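## Task

Pull the grey card out of the card stand and set it down lying flat on the table. When done, every other card must still sit in its original pocket, and the stand must be upright with its entire base resting on the table.

## Robot and tools

Robot: two arms, left_arm and right_arm, each ending in a two-finger parallel gripper. Fingers point along the gripper's +z axis and separate along its y axis. The reported end_effector_position is the spot between the finger pads, a little under 1 cm behind the tips.

Frames: the scene frame has its origin at table-top height, midway between the nominal arm bases, a few cm behind the table's near edge; +z is up, +x reaches out over the table, and left_arm is on the +y side (this does not match image left/right). Calibrated bases: left_arm at (+0.002, +0.288, +0.013) m, right_arm at (+0.006, -0.307, +0.021) m, both nearly level. Each arm reports its hand position, orientation (quat wxyz), velocities and targets in its own base frame, and all offsets you send are along that arm's own base axes. Fixed cameras and the table use the scene frame. Printed hand positions can be wrong by a few cm, worse at long reach.

A motion row is 14 numbers, each in [-1, 1], always for both arms: left_arm dx, dy, dz, rx, ry, rz, opening, then right_arm the same seven. dx..rz are offsets from that arm's Hand target as it stood when the action (or move) began, not absolute poses; 1.0 equals 0.6 m for dx/dy/dz or 180 degrees for the rotation vector rx/ry/rz, which turns the hand about its target point. Every row in one action counts from the same start, but each new action or call starts from the updated Hand target, so resending an offset moves further. Sending six zeros re-requests the current Hand target. Opening is absolute, not an offset: +1 fully open (about 87 mm between pads), +0.5 about 69 mm, 0 about 43 mm, -0.5 about 18 mm, -1 closed. A 0 opening is a real command, so to leave a gripper alone resend its current value (see Tool commands).

Tools:
- execute_actions(actions, cameras): actions is a list of actions; each action is a list of up to 15 rows, one per 1/30 s step; a short action repeats its last row. An empty list returns state and, by default, all camera images.
- move(target, speed, blend, opening_speed, blocking, cameras): target is one 14-number row or a list of up to 15 rows, every row an offset from the same starting Hand targets. speed is m/s per arm path, 0.002 to 2.9, default 0.25 (rotation up to twice that in rad/s); one value or one per target. blend in m rounds corners in a list; 0 stops at each. opening_speed (0.2 or more per second on the -1..+1 scale) makes fingers change gradually. Whole move capped at 10 s. blocking=false returns after about 0.5 s while motion continues. The result adds a move: line such as done, off_target, moving, held or fault; limits=paced means the pose was clipped, limits=held means steps were withheld.
- wait(seconds 0 to 10): lets time run while arms hold.
- stop(): brakes a running move.
- zoom_image(camera, region [x0,y0,x1,y1] in pixels, max 504x504): enlarges part of the latest image from cam_high, cam_low, cam_left_wrist or cam_right_wrist (all 672x504).
- finished_scene(scene): ends the scene irreversibly; after ending scene 1 make no further call in that reply.

Results: end_effector_position/quat per arm; Hand target (last commanded pose after clipping, the base for next offsets); Tool commands; grip_measured on the opening scale (Joint positions show the gripper as 0 closed to 1 open); joint torques (may wrap at ±28 N m for joints 1-3); joint velocities, omitted when all are within noise. Joint ranges: waist -2.618..3.054, shoulder 0..3.142, elbow 0..3.142 (straight 2.901), wrist pitch and yaw -1.571..1.571, wrist roll -2.094..2.094 rad.

Behaviour to expect: grippers often stop short or sag and tilt, especially when reaching far; check position and orientation after each move and correct with a further offset. Commanded orientation is clipped to within 40 degrees of the current one per step. Tiny moves may do nothing or drift sideways. Blocked arms keep pushing until you command the target back behind the gripper. To grip, command about 0.04 below grip_measured at first contact; thin cards get weaker grip. Readings can be off about 1 mm.

Avoid: dropping or releasing moving parts, knocking the stand or other cards out of their pockets, tipping the stand, letting anything fall off the table, fast impacts, hard presses, grippers or wrist cameras colliding or squeezing each other, paths near an arm's own base, and strain on camera cables. The bar, plate and rail behind the table (up to about 3 cm tall) give no warning on contact. Loose objects may occasionally be nudged. Holding loads or stretching out heats motors: MOTOR HOT appears at 75 °C, and at 90 °C the arm folds and stops working. Move smoothly and efficiently; elapsed time including thinking matters.

Each tool is called after "Request:" by a JSON object that holds its "name" and its "arguments".

## Session

Request:
{"name": "execute_actions", "arguments": {"actions": []}}

Request:
{"name": "zoom_image", "arguments": {"camera": "cam_high", "region": [320, 110, 460, 215]}}

Scene clock: 0.00 s.
left_arm: end_effector_position=(+0.4136, -0.0288, +0.0943) grip_measured=+1.000 end_effector_quat_wxyz=(+0.636, -0.113, +0.762, -0.051) | right_arm: end_effector_position=(+0.4667, -0.0130, +0.1142) grip_measured=+0.989 end_effector_quat_wxyz=(+0.605, +0.225, +0.764, +0.022)
Joint positions: left_arm=[-0.122 1.57 0.435 0.945 -0.186 -0.263 1] | right_arm=[0.044 1.652 0.742 0.628 0.283 0.403 0.994]
Joint velocities: within noise
Joint torques (N m): no reading
Heat: left arm: 29 °C; right arm: 35 °C.
Hand target: left_arm +0.4152, -0.0300, +0.0989; +0.640, -0.112, +0.758, -0.053 | right_arm +0.4711, -0.0121, +0.1285; +0.619, +0.224, +0.752, +0.027
Tool commands: left_gripper/opening=+1.0 right_gripper/opening=+1.0

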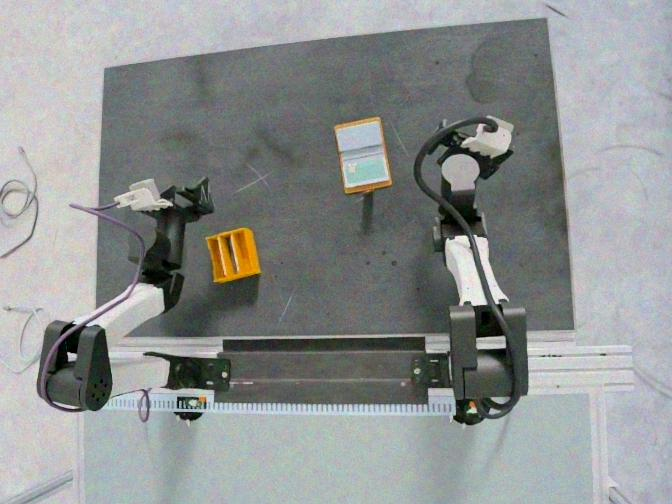

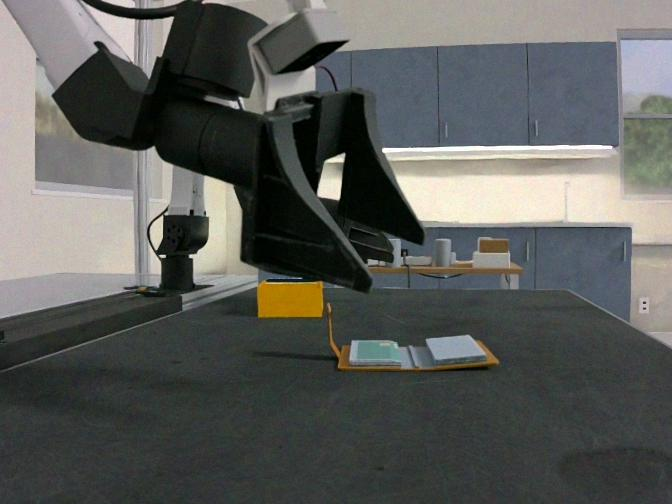

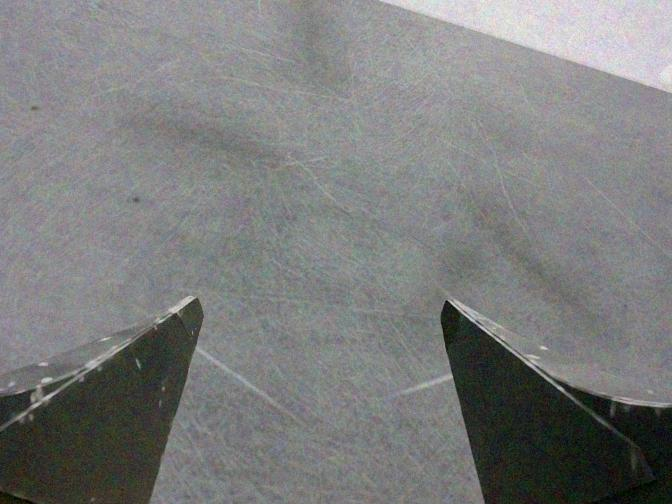

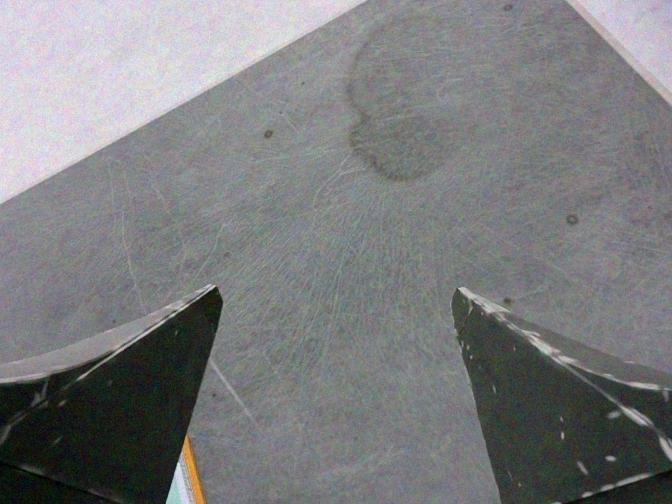

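Scaled by 3.600 from the camera's 672x504 image, which has a finer 960x720 frame.

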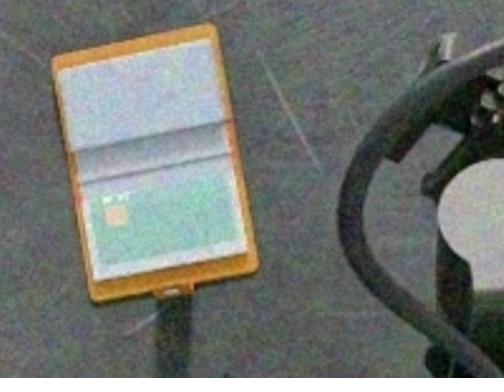

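Request:
{"name": "zoom_image", "arguments": {"camera": "cam_high", "region": [190, 215, 280, 295]}}

Request:
{"name": "zoom_image", "arguments": {"camera": "cam_low", "region": [240, 260, 350, 340]}}

Scaled by 5.600 from the camera's 672x504 image, which has a finer 960x720 frame.

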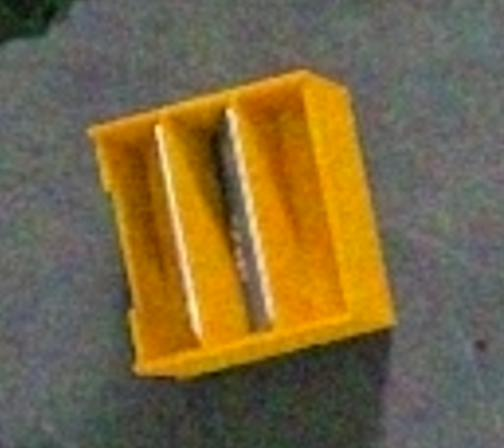

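Scaled by 4.582 from the camera's 672x504 image, which has a finer 960x720 frame.

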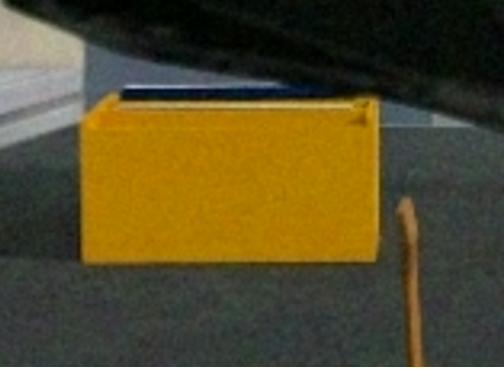

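Request:
{"name": "move", "arguments": {"target": [[-0.08,-0.05,0.15,0,0,0,0.5,0,0,0,0,0,0,1],[-0.237,-0.238,0.1,0.13,0.361,0.064,0,0,0,0,0,0,0,1]], "blend": 0.04, "cameras": ["all"]}}

Scene clock: 49.20 s.
left_arm: end_effector_position=(+0.2721, -0.1657, +0.1549) grip_measured=+0.000 end_effector_quat_wxyz=(+0.156, -0.062, +0.962, +0.216) | right_arm: end_effector_position=(+0.4667, -0.0130, +0.1142) grip_measured=+0.989 end_effector_quat_wxyz=(+0.605, +0.225, +0.764, +0.022)
Joint positions: left_arm=[-0.738 1.935 1.824 -1.565 -0.53 -0.895 0.5] | right_arm=[0.044 1.652 0.742 0.628 0.283 0.403 0.994]
Joint torques (N m): left_arm=[-0.31 -8.98 7.66 0.07 -0.25 -0.15] | right_arm=[-0.25 -6.95 6.69 2.11 0.01 0.02]
Heat: left arm: 32 °C; right arm: 40 °C.
Hand target: left_arm +0.2730, -0.1729, +0.1589; +0.147, -0.069, +0.962, +0.222 | right_arm +0.4711, -0.0121, +0.1285; +0.619, +0.224, +0.752, +0.027
Off the commanded pose: left_arm 0.008 m, 1 deg | right_arm 0.015 m, 2 deg.
joint sent to its limit (left arm) — joint 4 (wrist pitch), lower limit. The joint targets still meet the commanded pose.
move: off_target (right_arm)

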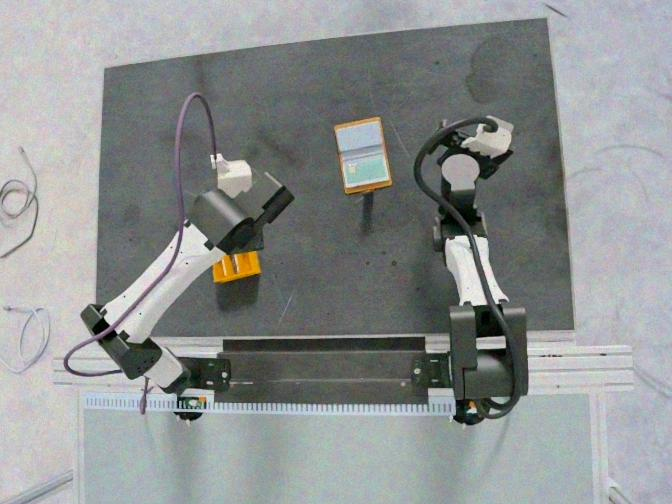

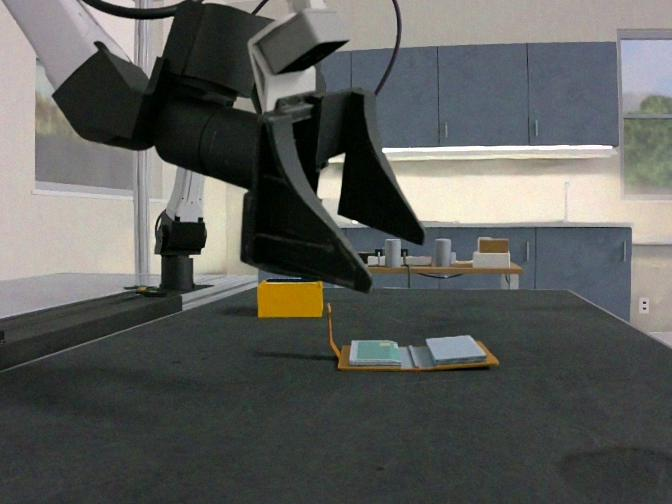

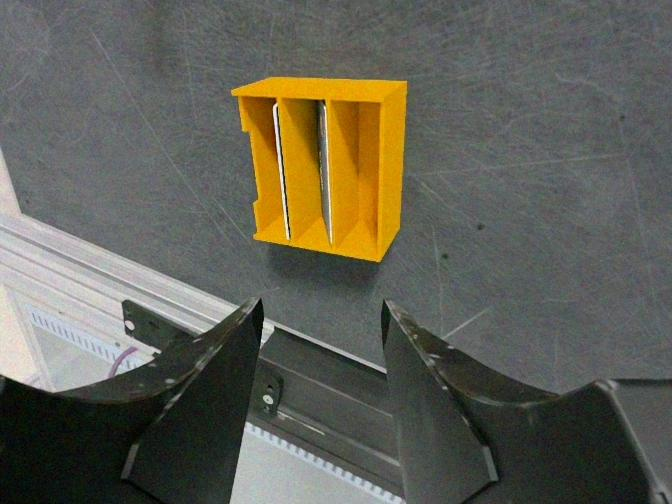

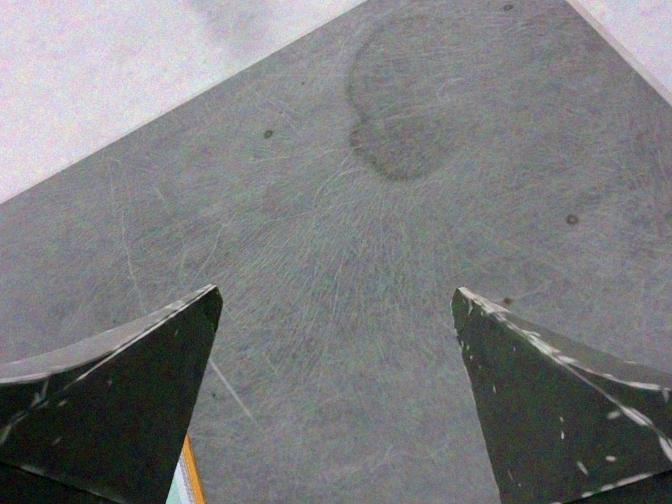

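Request:
{"name": "move", "arguments": {"target": [0.033,0.06,-0.115,0,0,0.017,-0.5,0,0,0,0,0,0,1], "cameras": ["cam_left_wrist","cam_low"]}}

Request:
{"name": "zoom_image", "arguments": {"camera": "cam_low", "region": [220, 200, 370, 330]}}

Scene clock: 79.67 s.
left_arm: end_effector_position=(+0.2928, -0.1369, +0.0953) grip_measured=-0.500 end_effector_quat_wxyz=(+0.143, -0.099, +0.959, +0.223) | right_arm: end_effector_position=(+0.4667, -0.0130, +0.1142) grip_measured=+0.989 end_effector_quat_wxyz=(+0.605, +0.225, +0.764, +0.022)
Joint positions: left_arm=[-0.629 1.945 1.6 -1.321 -0.53 -0.859 0.25] | right_arm=[0.044 1.652 0.742 0.628 0.283 0.403 0.994]
Joint torques (N m): left_arm=[0.46 -9.4 4.16 0.37 -0.35 0.04] | right_arm=[-0.24 -6.91 6.71 2.09 -0.01 0]
Heat: left arm: 37 °C; right arm: 41 °C.
Hand target: left_arm +0.2928, -0.1369, +0.0900; +0.141, -0.094, +0.959, +0.225 | right_arm +0.4711, -0.0121, +0.1285; +0.619, +0.224, +0.752, +0.027
Off the commanded pose: left_arm 0.005 m, 1 deg | right_arm 0.015 m, 2 deg.
move: off_target (right_arm)
Images, in order (width x height): cam_low 672x504, cam_left_wrist 672x504.

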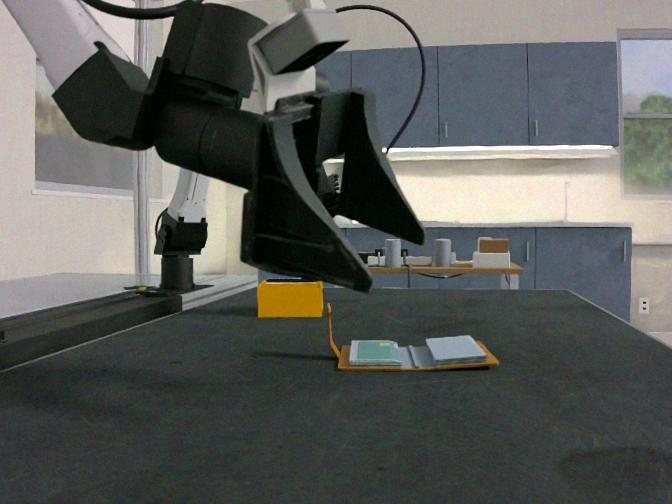

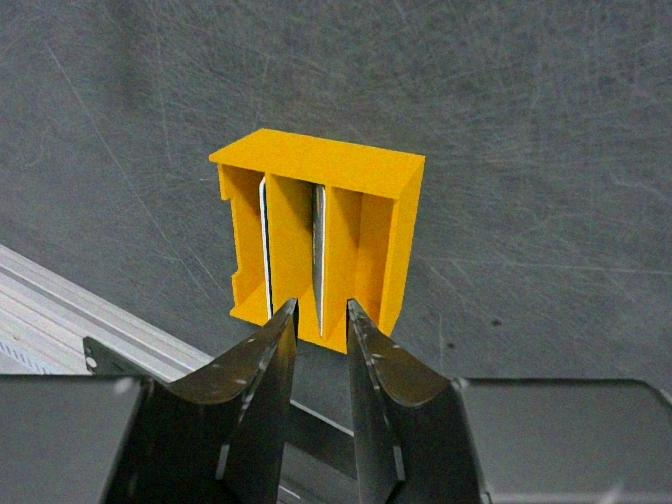

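Scaled by 3.360 from the camera's 672x504 image, which has a finer 960x720 frame.

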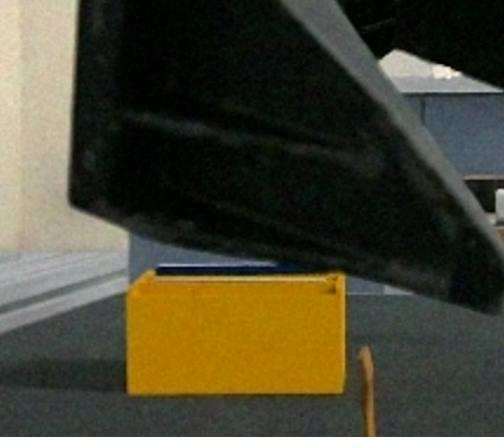

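Request:
{"name": "move", "arguments": {"target": [0.0125,0.022,-0.035,0,0,0,-0.5,-0.2,-0.05,0.15,0,0,0,1], "speed": 0.15, "cameras": ["cam_left_wrist","cam_low"]}}

Request:
{"name": "zoom_image", "arguments": {"camera": "cam_low", "region": [230, 230, 350, 330]}}

Scene clock: 93.70 s.
left_arm: end_effector_position=(+0.3001, -0.1260, +0.0746) grip_measured=-0.500 end_effector_quat_wxyz=(+0.144, -0.097, +0.960, +0.221) | right_arm: end_effector_position=(+0.3489, -0.0420, +0.2070) grip_measured=+0.989 end_effector_quat_wxyz=(+0.608, +0.233, +0.758, +0.024)
Joint positions: left_arm=[-0.591 1.945 1.519 -1.214 -0.53 -0.811 0.25] | right_arm=[-0.077 0.962 0.642 0.055 0.176 0.385 0.994]
Joint torques (N m): left_arm=[0.79 -9.36 4.05 0.43 -0.38 0.05] | right_arm=[-0.8 -2.25 8.01 2.1 -0.2 -0.12]
Heat: left arm: 35 °C; right arm: 41 °C.
Hand target: left_arm +0.3003, -0.1236, +0.0690; +0.141, -0.094, +0.959, +0.225 | right_arm +0.3510, -0.0420, +0.2185; +0.619, +0.224, +0.753, +0.027
Off the commanded pose: left_arm 0.006 m, 1 deg | right_arm 0.012 m, 2 deg.
move: off_target (right_arm)
Images, in order (width x height): cam_low 672x504, cam_left_wrist 672x504.

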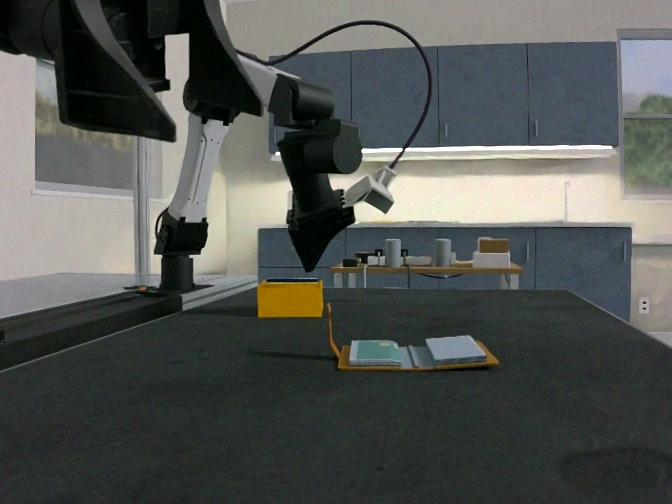

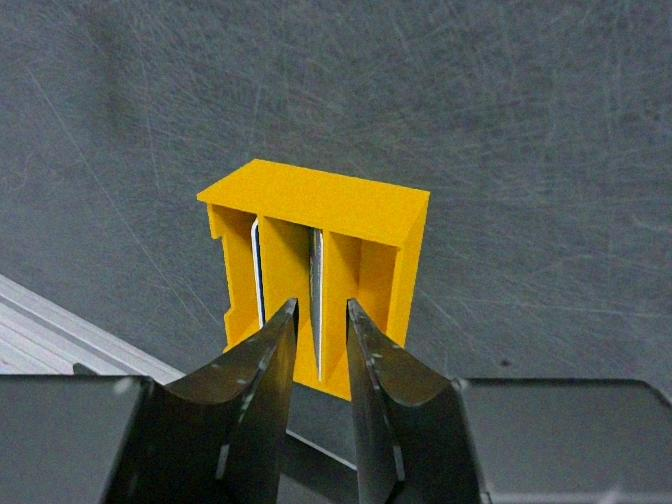

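Scaled by 4.200 from the camera's 672x504 image, which has a finer 960x720 frame.

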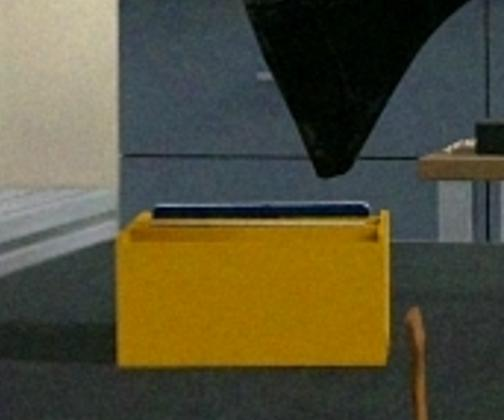

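Request:
{"name": "move", "arguments": {"target": [-0.026,0.004,-0.02,0,0,0,-0.5,0,0,0,0,0,0,1], "speed": 0.08, "cameras": ["cam_left_wrist","cam_low"]}}

Request:
{"name": "zoom_image", "arguments": {"camera": "cam_low", "region": [250, 250, 340, 325]}}

Request:
{"name": "zoom_image", "arguments": {"camera": "cam_left_wrist", "region": [180, 160, 450, 430]}}

Scene clock: 110.77 s.
left_arm: end_effector_position=(+0.2845, -0.1170, +0.0519) grip_measured=-0.500 end_effector_quat_wxyz=(+0.125, -0.090, +0.959, +0.236) | right_arm: end_effector_position=(+0.3489, -0.0420, +0.2068) grip_measured=+0.989 end_effector_quat_wxyz=(+0.608, +0.233, +0.759, +0.024)
Joint positions: left_arm=[-0.595 1.945 1.416 -1.162 -0.53 -0.815 0.25] | right_arm=[-0.077 0.962 0.642 0.054 0.175 0.385 0.994]
Joint torques (N m): left_arm=[-0.46 -12.7 3.96 0.35 -0.37 -0.13] | right_arm=[-0.84 -2.25 8.18 2.06 -0.16 -0.12]
Heat: left arm: 35 °C; right arm: 38 °C.
Hand target: left_arm +0.2846, -0.1212, +0.0569; +0.141, -0.094, +0.959, +0.226 | right_arm +0.3511, -0.0420, +0.2185; +0.619, +0.224, +0.753, +0.027
Off the commanded pose: left_arm 0.007 m, 2 deg | right_arm 0.012 m, 2 deg.
move: off_target (right_arm)
Images, in order (width x height): cam_low 672x504, cam_left_wrist 672x504.

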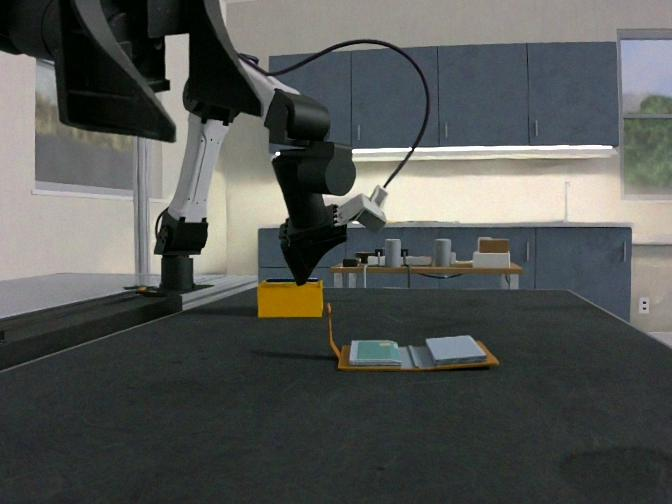

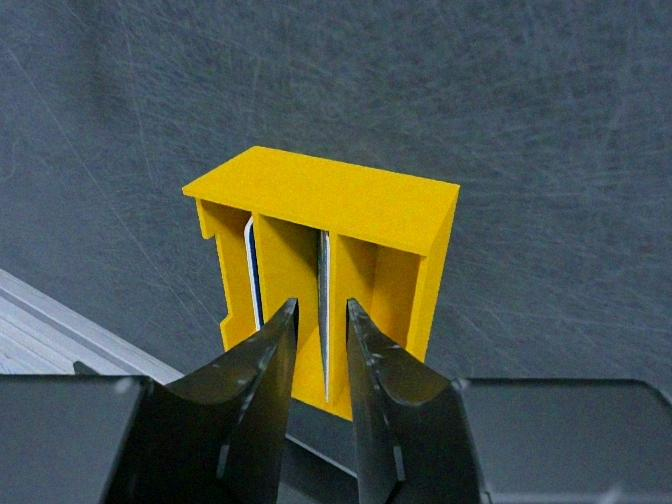

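Scaled by 5.600 from the camera's 672x504 image, which has a finer 960x720 frame.

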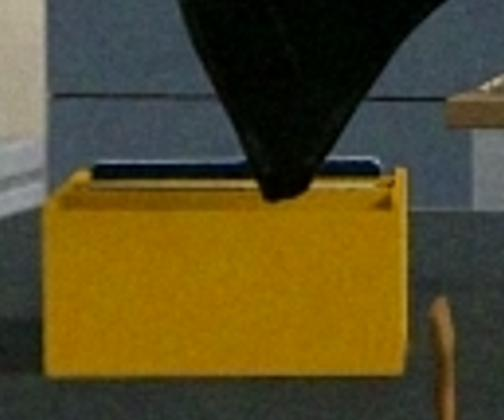

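Scaled by 1.867 from the camera's 672x504 image, which has a finer 960x720 frame.

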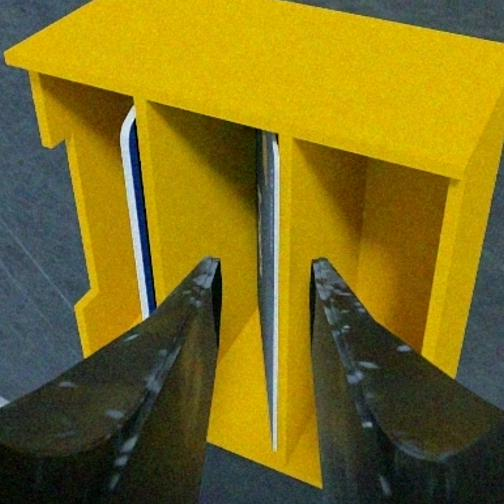

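Request:
{"name": "move", "arguments": {"target": [[0,-0.002,0.02,0,0,0,-0.6,0,0,0,0,0,0,1],[0,-0.002,0.02,0,0,0,-1,0,0,0,0,0,0,1]], "speed": 0.04, "opening_speed": 0.4, "cameras": ["cam_left_wrist","cam_low"]}}

Request:
{"name": "zoom_image", "arguments": {"camera": "cam_low", "region": [250, 250, 340, 325]}}

Request:
{"name": "zoom_image", "arguments": {"camera": "cam_left_wrist", "region": [180, 160, 450, 430]}}

Scene clock: 124.17 s.
left_arm: end_effector_position=(+0.2811, -0.1148, +0.0555) grip_measured=-0.984 end_effector_quat_wxyz=(+0.122, -0.090, +0.959, +0.239) | right_arm: end_effector_position=(+0.3489, -0.0420, +0.2068) grip_measured=+0.989 end_effector_quat_wxyz=(+0.608, +0.233, +0.759, +0.024)
Joint positions: left_arm=[-0.595 1.936 1.416 -1.181 -0.53 -0.818 0.008] | right_arm=[-0.077 0.962 0.642 0.054 0.175 0.385 0.994]
Joint torques (N m): left_arm=[-0.68 -12.7 6.65 0.05 -0.35 -0.12] | right_arm=[-0.75 -2.32 8.24 2.05 -0.17 -0.11]
Heat: left arm: 34 °C; right arm: 37 °C.
Hand target: left_arm +0.2846, -0.1223, +0.0689; +0.141, -0.094, +0.959, +0.226 | right_arm +0.3511, -0.0420, +0.2185; +0.619, +0.224, +0.753, +0.027
Off the commanded pose: left_arm 0.016 m, 3 deg | right_arm 0.012 m, 2 deg.
move: off_target (left_arm, right_arm); target 2's new opening was sent with left_arm's hand 0.016 m and 3 deg from that target
Images, in order (width x height): cam_low 672x504, cam_left_wrist 672x504.

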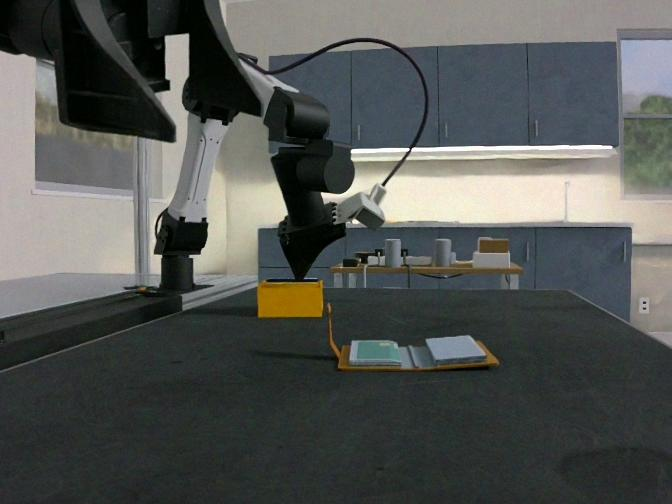

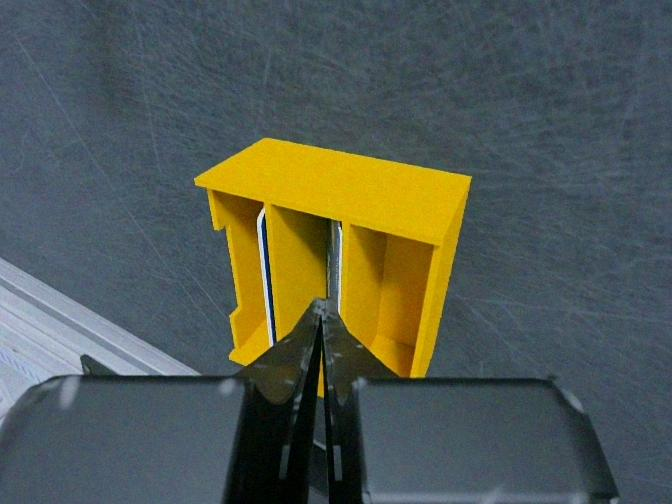

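Scaled by 5.600 from the camera's 672x504 image, which has a finer 960x720 frame.

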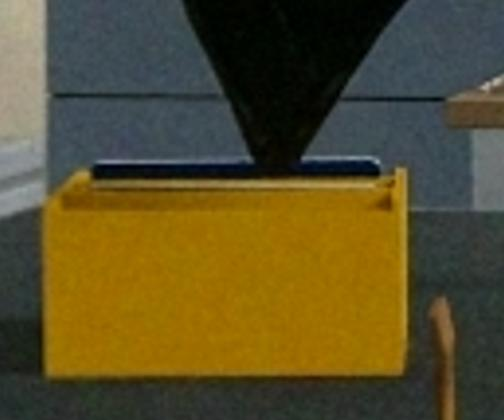

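Scaled by 1.867 from the camera's 672x504 image, which has a finer 960x720 frame.

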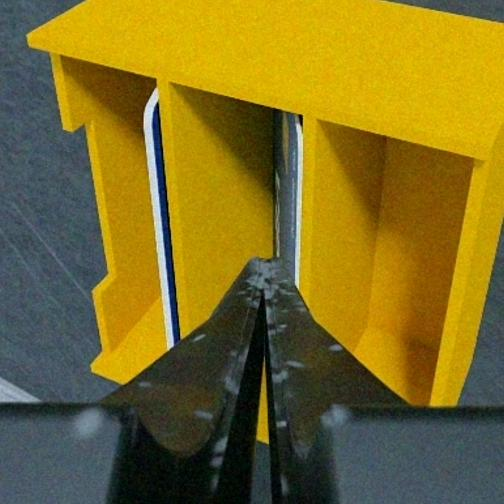

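Request:
{"name": "move", "arguments": {"target": [[0,0,0.004,0,0,0,-0.5,0,0,0,0,0,0,1],[0.003,-0.011,-0.006,0,0,0,-0.5,0,0,0,0,0,0,1]], "speed": 0.04, "opening_speed": 0.8, "cameras": ["cam_left_wrist","cam_low"]}}

Request:
{"name": "zoom_image", "arguments": {"camera": "cam_low", "region": [250, 250, 340, 325]}}

Request:
{"name": "zoom_image", "arguments": {"camera": "cam_left_wrist", "region": [180, 160, 450, 430]}}

Scene clock: 138.63 s.
left_arm: end_effector_position=(+0.2811, -0.1209, +0.0583) grip_measured=-0.500 end_effector_quat_wxyz=(+0.127, -0.090, +0.959, +0.236) | right_arm: end_effector_position=(+0.3489, -0.0420, +0.2068) grip_measured=+0.989 end_effector_quat_wxyz=(+0.608, +0.233, +0.759, +0.024)
Joint positions: left_arm=[-0.611 1.936 1.43 -1.19 -0.53 -0.832 0.25] | right_arm=[-0.077 0.962 0.642 0.054 0.175 0.385 0.994]
Joint torques (N m): left_arm=[-0.5 -10.29 7.23 0.14 -0.3 -0.1] | right_arm=[-0.85 -2.35 8.18 2.07 -0.18 -0.12]
Heat: left arm: 34 °C; right arm: 36 °C.
Hand target: left_arm +0.2865, -0.1290, +0.0653; +0.141, -0.094, +0.959, +0.226 | right_arm +0.3511, -0.0420, +0.2185; +0.619, +0.224, +0.753, +0.027
Off the commanded pose: left_arm 0.012 m, 2 deg | right_arm 0.012 m, 2 deg.
move: off_target (left_arm, right_arm)
Images, in order (width x height): cam_low 672x504, cam_left_wrist 672x504.

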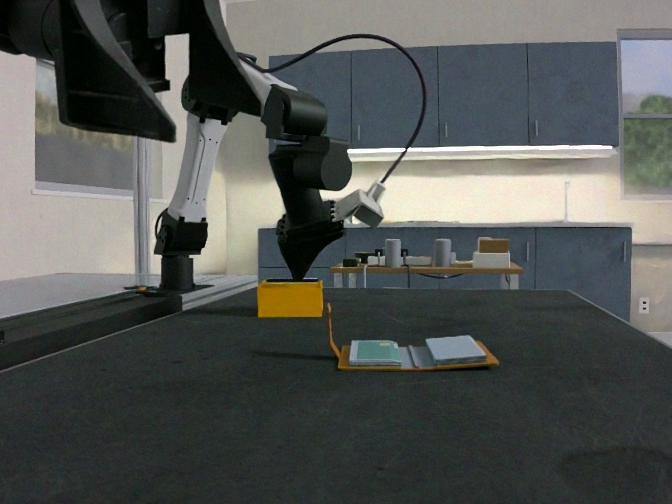

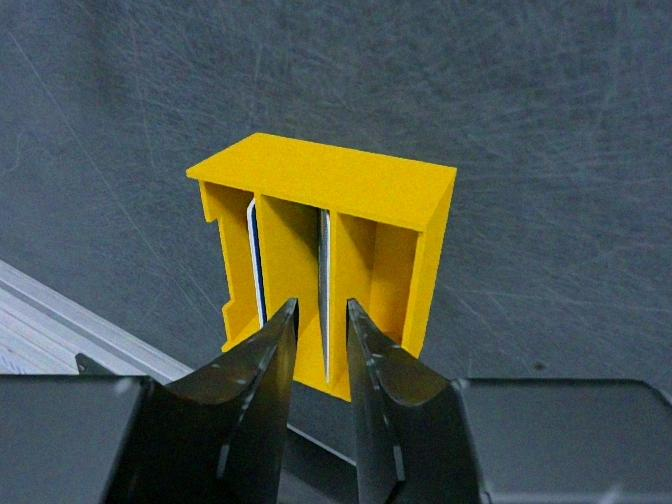

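Scaled by 5.600 from the camera's 672x504 image, which has a finer 960x720 frame.

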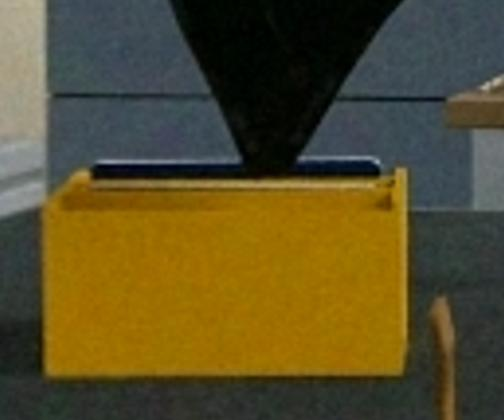

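Scaled by 1.867 from the camera's 672x504 image, which has a finer 960x720 frame.

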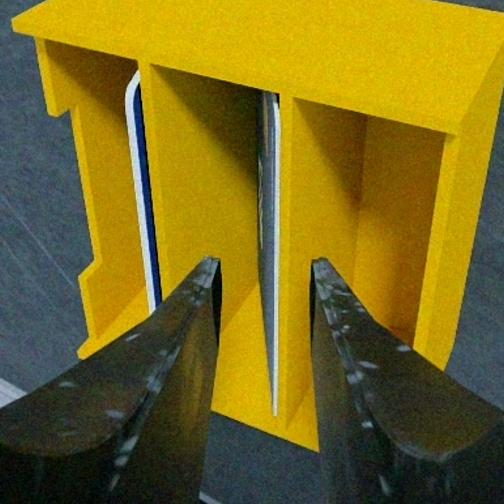

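Request:
{"name": "move", "arguments": {"target": [0,0.004,-0.0105,0,0,0,-0.5,0,0,0,0,0,0,1], "speed": 0.04, "cameras": ["cam_left_wrist","cam_low"]}}

Request:
{"name": "zoom_image", "arguments": {"camera": "cam_low", "region": [250, 250, 340, 325]}}

Request:
{"name": "zoom_image", "arguments": {"camera": "cam_left_wrist", "region": [180, 160, 450, 430]}}

Scene clock: 148.13 s.
left_arm: end_effector_position=(+0.2828, -0.1221, +0.0578) grip_measured=-0.500 end_effector_quat_wxyz=(+0.130, -0.092, +0.959, +0.233) | right_arm: end_effector_position=(+0.3489, -0.0420, +0.2068) grip_measured=+0.989 end_effector_quat_wxyz=(+0.608, +0.233, +0.759, +0.024)
Joint positions: left_arm=[-0.611 1.936 1.43 -1.181 -0.53 -0.833 0.25] | right_arm=[-0.077 0.962 0.642 0.054 0.175 0.385 0.994]
Joint torques (N m): left_arm=[0.02 -10.17 5.3 0.32 -0.35 -0.07] | right_arm=[-0.81 -2.52 8.23 2.04 -0.2 -0.1]
Heat: left arm: 36 °C; right arm: 36 °C.
Hand target: left_arm +0.2865, -0.1266, +0.0590; +0.141, -0.094, +0.959, +0.225 | right_arm +0.3511, -0.0420, +0.2185; +0.619, +0.224, +0.753, +0.027
Off the commanded pose: left_arm 0.006 m, 2 deg | right_arm 0.012 m, 2 deg.
move: off_target (right_arm)
Images, in order (width x height): cam_low 672x504, cam_left_wrist 672x504.

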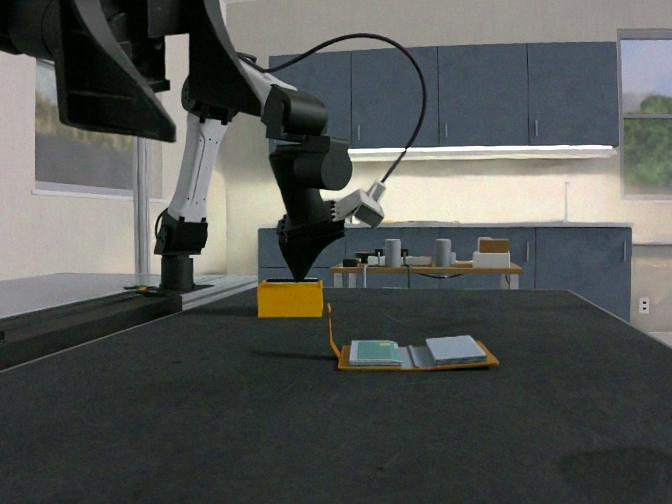

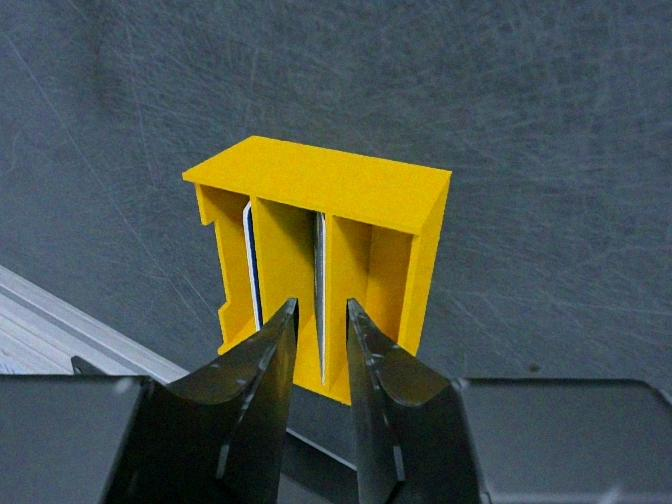

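Scaled by 5.600 from the camera's 672x504 image, which has a finer 960x720 frame.

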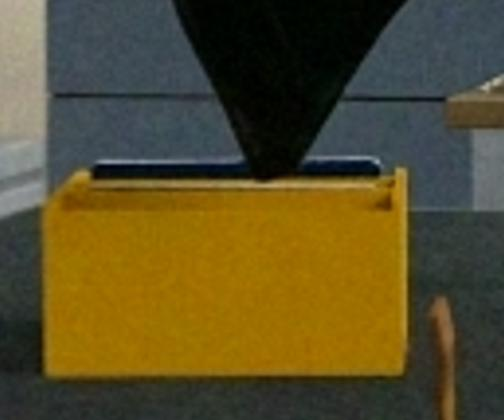

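Scaled by 1.867 from the camera's 672x504 image, which has a finer 960x720 frame.

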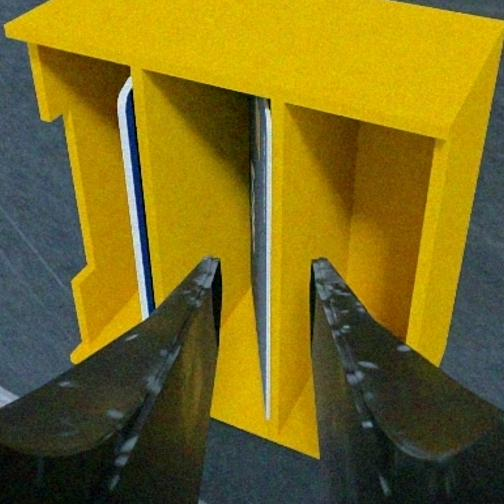

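Request:
{"name": "move", "arguments": {"target": [[0,0.002,-0.0065,0,0,0,-0.5,0,0,0,0,0,0,1],[0,0.002,-0.0065,0,0,0,-1,0,0,0,0,0,0,1]], "speed": 0.04, "opening_speed": 0.4, "cameras": ["cam_left_wrist","cam_low"]}}

Request:
{"name": "zoom_image", "arguments": {"camera": "cam_low", "region": [250, 250, 340, 325]}}

Request:
{"name": "zoom_image", "arguments": {"camera": "cam_left_wrist", "region": [180, 160, 450, 430]}}

Scene clock: 158.57 s.
left_arm: end_effector_position=(+0.2862, -0.1245, +0.0568) grip_measured=-0.984 end_effector_quat_wxyz=(+0.137, -0.094, +0.959, +0.228) | right_arm: end_effector_position=(+0.3489, -0.0420, +0.2068) grip_measured=+0.989 end_effector_quat_wxyz=(+0.608, +0.233, +0.759, +0.024)
Joint positions: left_arm=[-0.611 1.936 1.43 -1.164 -0.53 -0.833 0.008] | right_arm=[-0.077 0.962 0.642 0.054 0.175 0.385 0.994]
Joint torques (N m): left_arm=[0.27 -10.09 4.14 0.36 -0.34 -0.04] | right_arm=[-0.83 -2.29 8.13 2.08 -0.16 -0.11]
Heat: left arm: 36 °C; right arm: 35 °C.
Hand target: left_arm +0.2865, -0.1254, +0.0551; +0.141, -0.094, +0.959, +0.226 | right_arm +0.3511, -0.0420, +0.2185; +0.619, +0.224, +0.753, +0.027
Off the commanded pose: left_arm 0.002 m, 1 deg | right_arm 0.012 m, 2 deg.
move: off_target (right_arm)
Images, in order (width x height): cam_low 672x504, cam_left_wrist 672x504.

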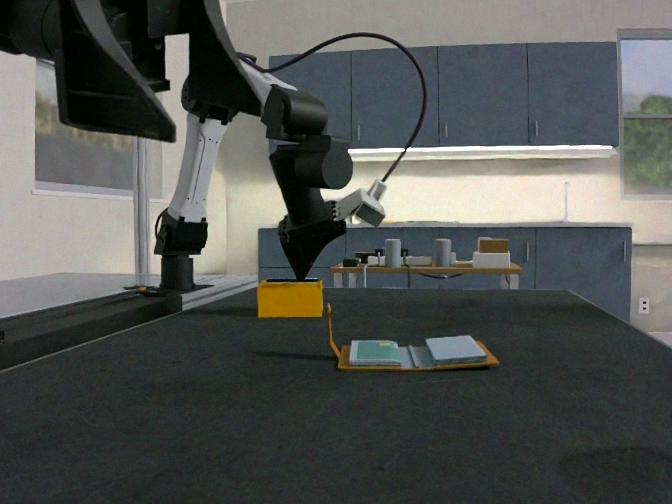

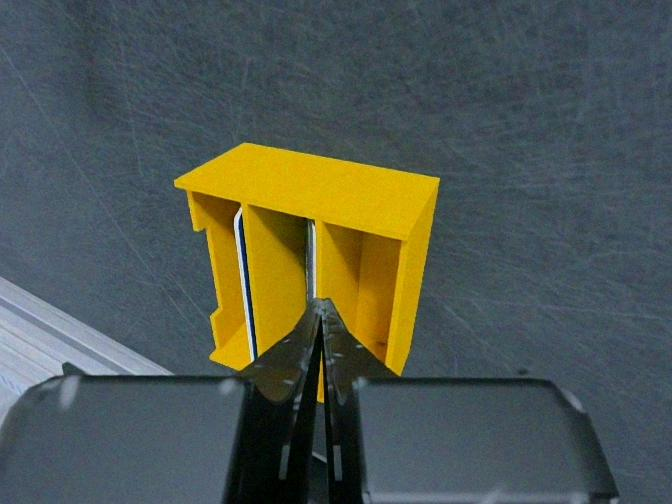

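Scaled by 5.600 from the camera's 672x504 image, which has a finer 960x720 frame.

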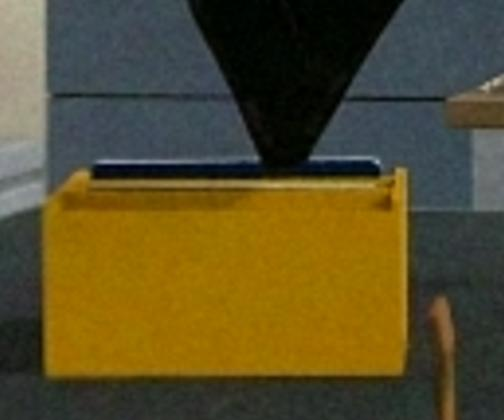

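Scaled by 1.867 from the camera's 672x504 image, which has a finer 960x720 frame.

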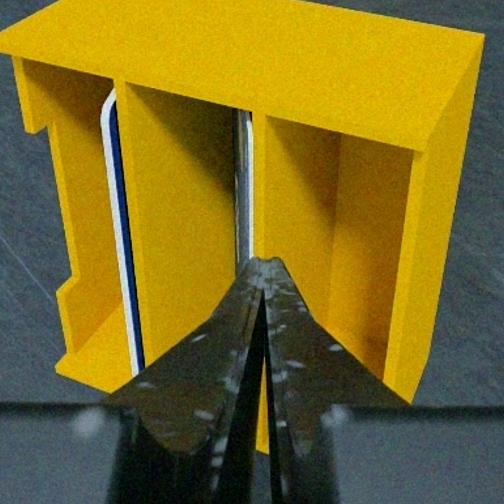

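Request:
{"name": "move", "arguments": {"target": [[0,0,0,0,0,0,-0.5,0,0,0,0,0,0,1],[0,0.006,-0.006,0,0,0,-0.5,0,0,0,0,0,0,1]], "speed": 0.04, "opening_speed": 0.8, "cameras": ["cam_left_wrist","cam_low"]}}

Request:
{"name": "zoom_image", "arguments": {"camera": "cam_low", "region": [250, 250, 340, 325]}}

Request:
{"name": "zoom_image", "arguments": {"camera": "cam_left_wrist", "region": [180, 160, 450, 430]}}

Scene clock: 176.17 s.
left_arm: end_effector_position=(+0.2856, -0.1240, +0.0522) grip_measured=-0.500 end_effector_quat_wxyz=(+0.138, -0.093, +0.960, +0.227) | right_arm: end_effector_position=(+0.3489, -0.0420, +0.2068) grip_measured=+0.989 end_effector_quat_wxyz=(+0.608, +0.233, +0.759, +0.024)
Joint positions: left_arm=[-0.611 1.936 1.411 -1.143 -0.53 -0.831 0.25] | right_arm=[-0.077 0.962 0.642 0.054 0.175 0.385 0.994]
Joint torques (N m): left_arm=[0.9 -10.54 3.86 0.39 -0.35 0.04] | right_arm=[-0.88 -2.36 8.23 2.04 -0.19 -0.13]
Heat: left arm: 35 °C; right arm: 35 °C.
Hand target: left_arm +0.2865, -0.1218, +0.0515; +0.141, -0.094, +0.959, +0.225 | right_arm +0.3511, -0.0420, +0.2185; +0.619, +0.224, +0.753, +0.027
Off the commanded pose: left_arm 0.003 m, 0 deg | right_arm 0.012 m, 2 deg.
move: off_target (right_arm)
Images, in order (width x height): cam_low 672x504, cam_left_wrist 672x504.

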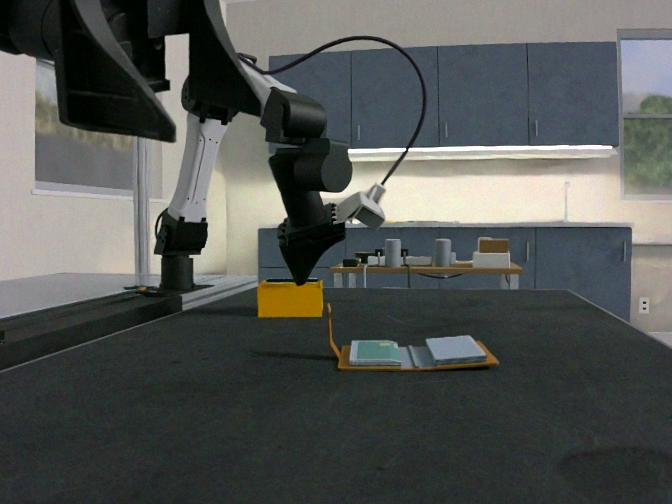

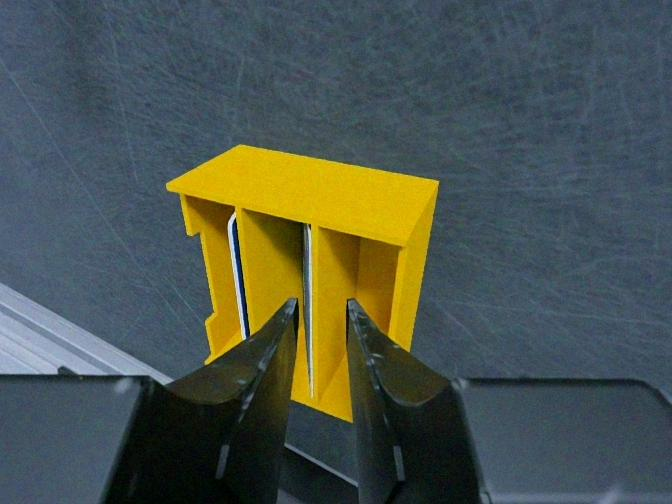

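Scaled by 5.600 from the camera's 672x504 image, which has a finer 960x720 frame.

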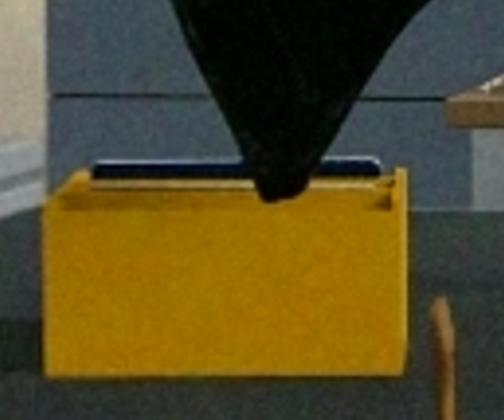

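Scaled by 1.867 from the camera's 672x504 image, which has a finer 960x720 frame.

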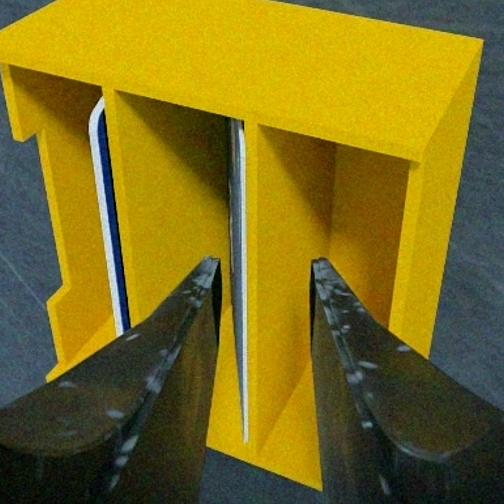

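Request:
{"name": "move", "arguments": {"target": [[-0.002,0.009,0.003,0,0,0,-0.6,0,0,0,0,0,0,1],[-0.002,0.009,0.003,0,0,0,-1,0,0,0,0,0,0,1]], "speed": 0.04, "opening_speed": 0.4, "cameras": ["cam_left_wrist","cam_low"]}}

Request:
{"name": "zoom_image", "arguments": {"camera": "cam_low", "region": [250, 250, 340, 325]}}

Request:
{"name": "zoom_image", "arguments": {"camera": "cam_left_wrist", "region": [180, 160, 450, 430]}}

Scene clock: 189.13 s.
left_arm: end_effector_position=(+0.2843, -0.1183, +0.0486) grip_measured=-0.890 end_effector_quat_wxyz=(+0.132, -0.092, +0.959, +0.231) | right_arm: end_effector_position=(+0.3489, -0.0420, +0.2068) grip_measured=+0.989 end_effector_quat_wxyz=(+0.608, +0.233, +0.759, +0.024)
Joint positions: left_arm=[-0.598 1.936 1.394 -1.133 -0.53 -0.818 0.055] | right_arm=[-0.077 0.962 0.642 0.054 0.175 0.385 0.994]
Joint torques (N m): left_arm=[0.91 -12.16 3.89 0.32 -0.36 0.04] | right_arm=[-0.76 -2.37 8.12 2.07 -0.17 -0.11]
Heat: left arm: 34 °C; right arm: 34 °C.
Hand target: left_arm +0.2853, -0.1164, +0.0533; +0.141, -0.094, +0.959, +0.226 | right_arm +0.3511, -0.0420, +0.2185; +0.619, +0.224, +0.753, +0.027
Off the commanded pose: left_arm 0.005 m, 1 deg | right_arm 0.012 m, 2 deg.
move: off_target (right_arm)
Images, in order (width x height): cam_low 672x504, cam_left_wrist 672x504.

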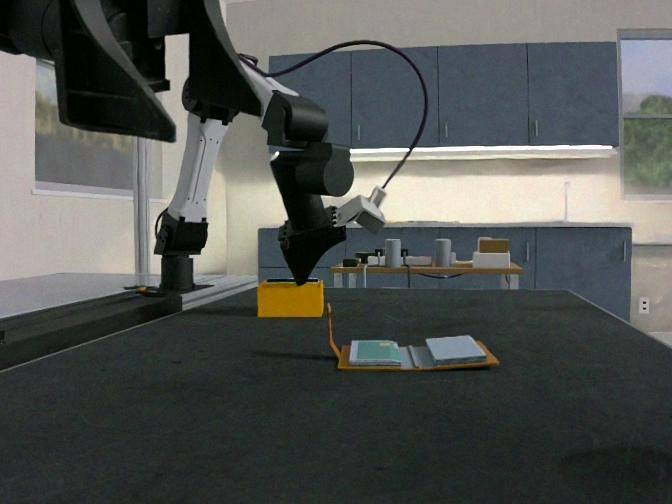

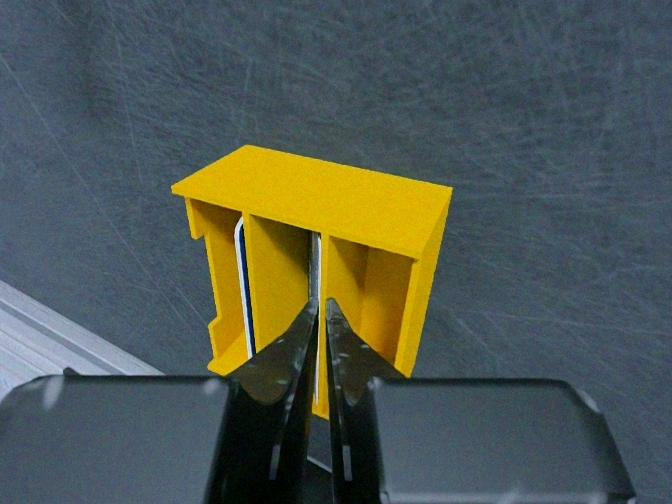

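Scaled by 5.600 from the camera's 672x504 image, which has a finer 960x720 frame.

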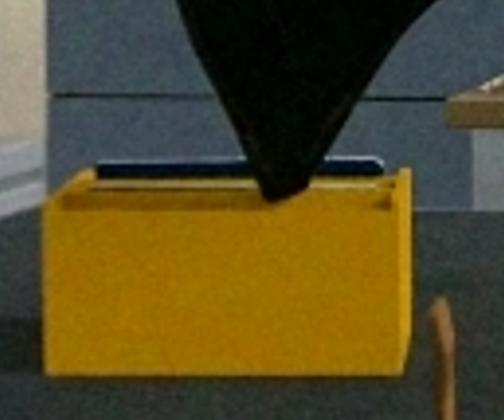

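Scaled by 1.867 from the camera's 672x504 image, which has a finer 960x720 frame.

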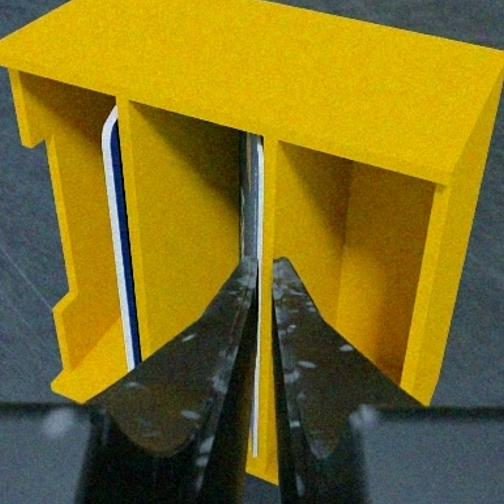

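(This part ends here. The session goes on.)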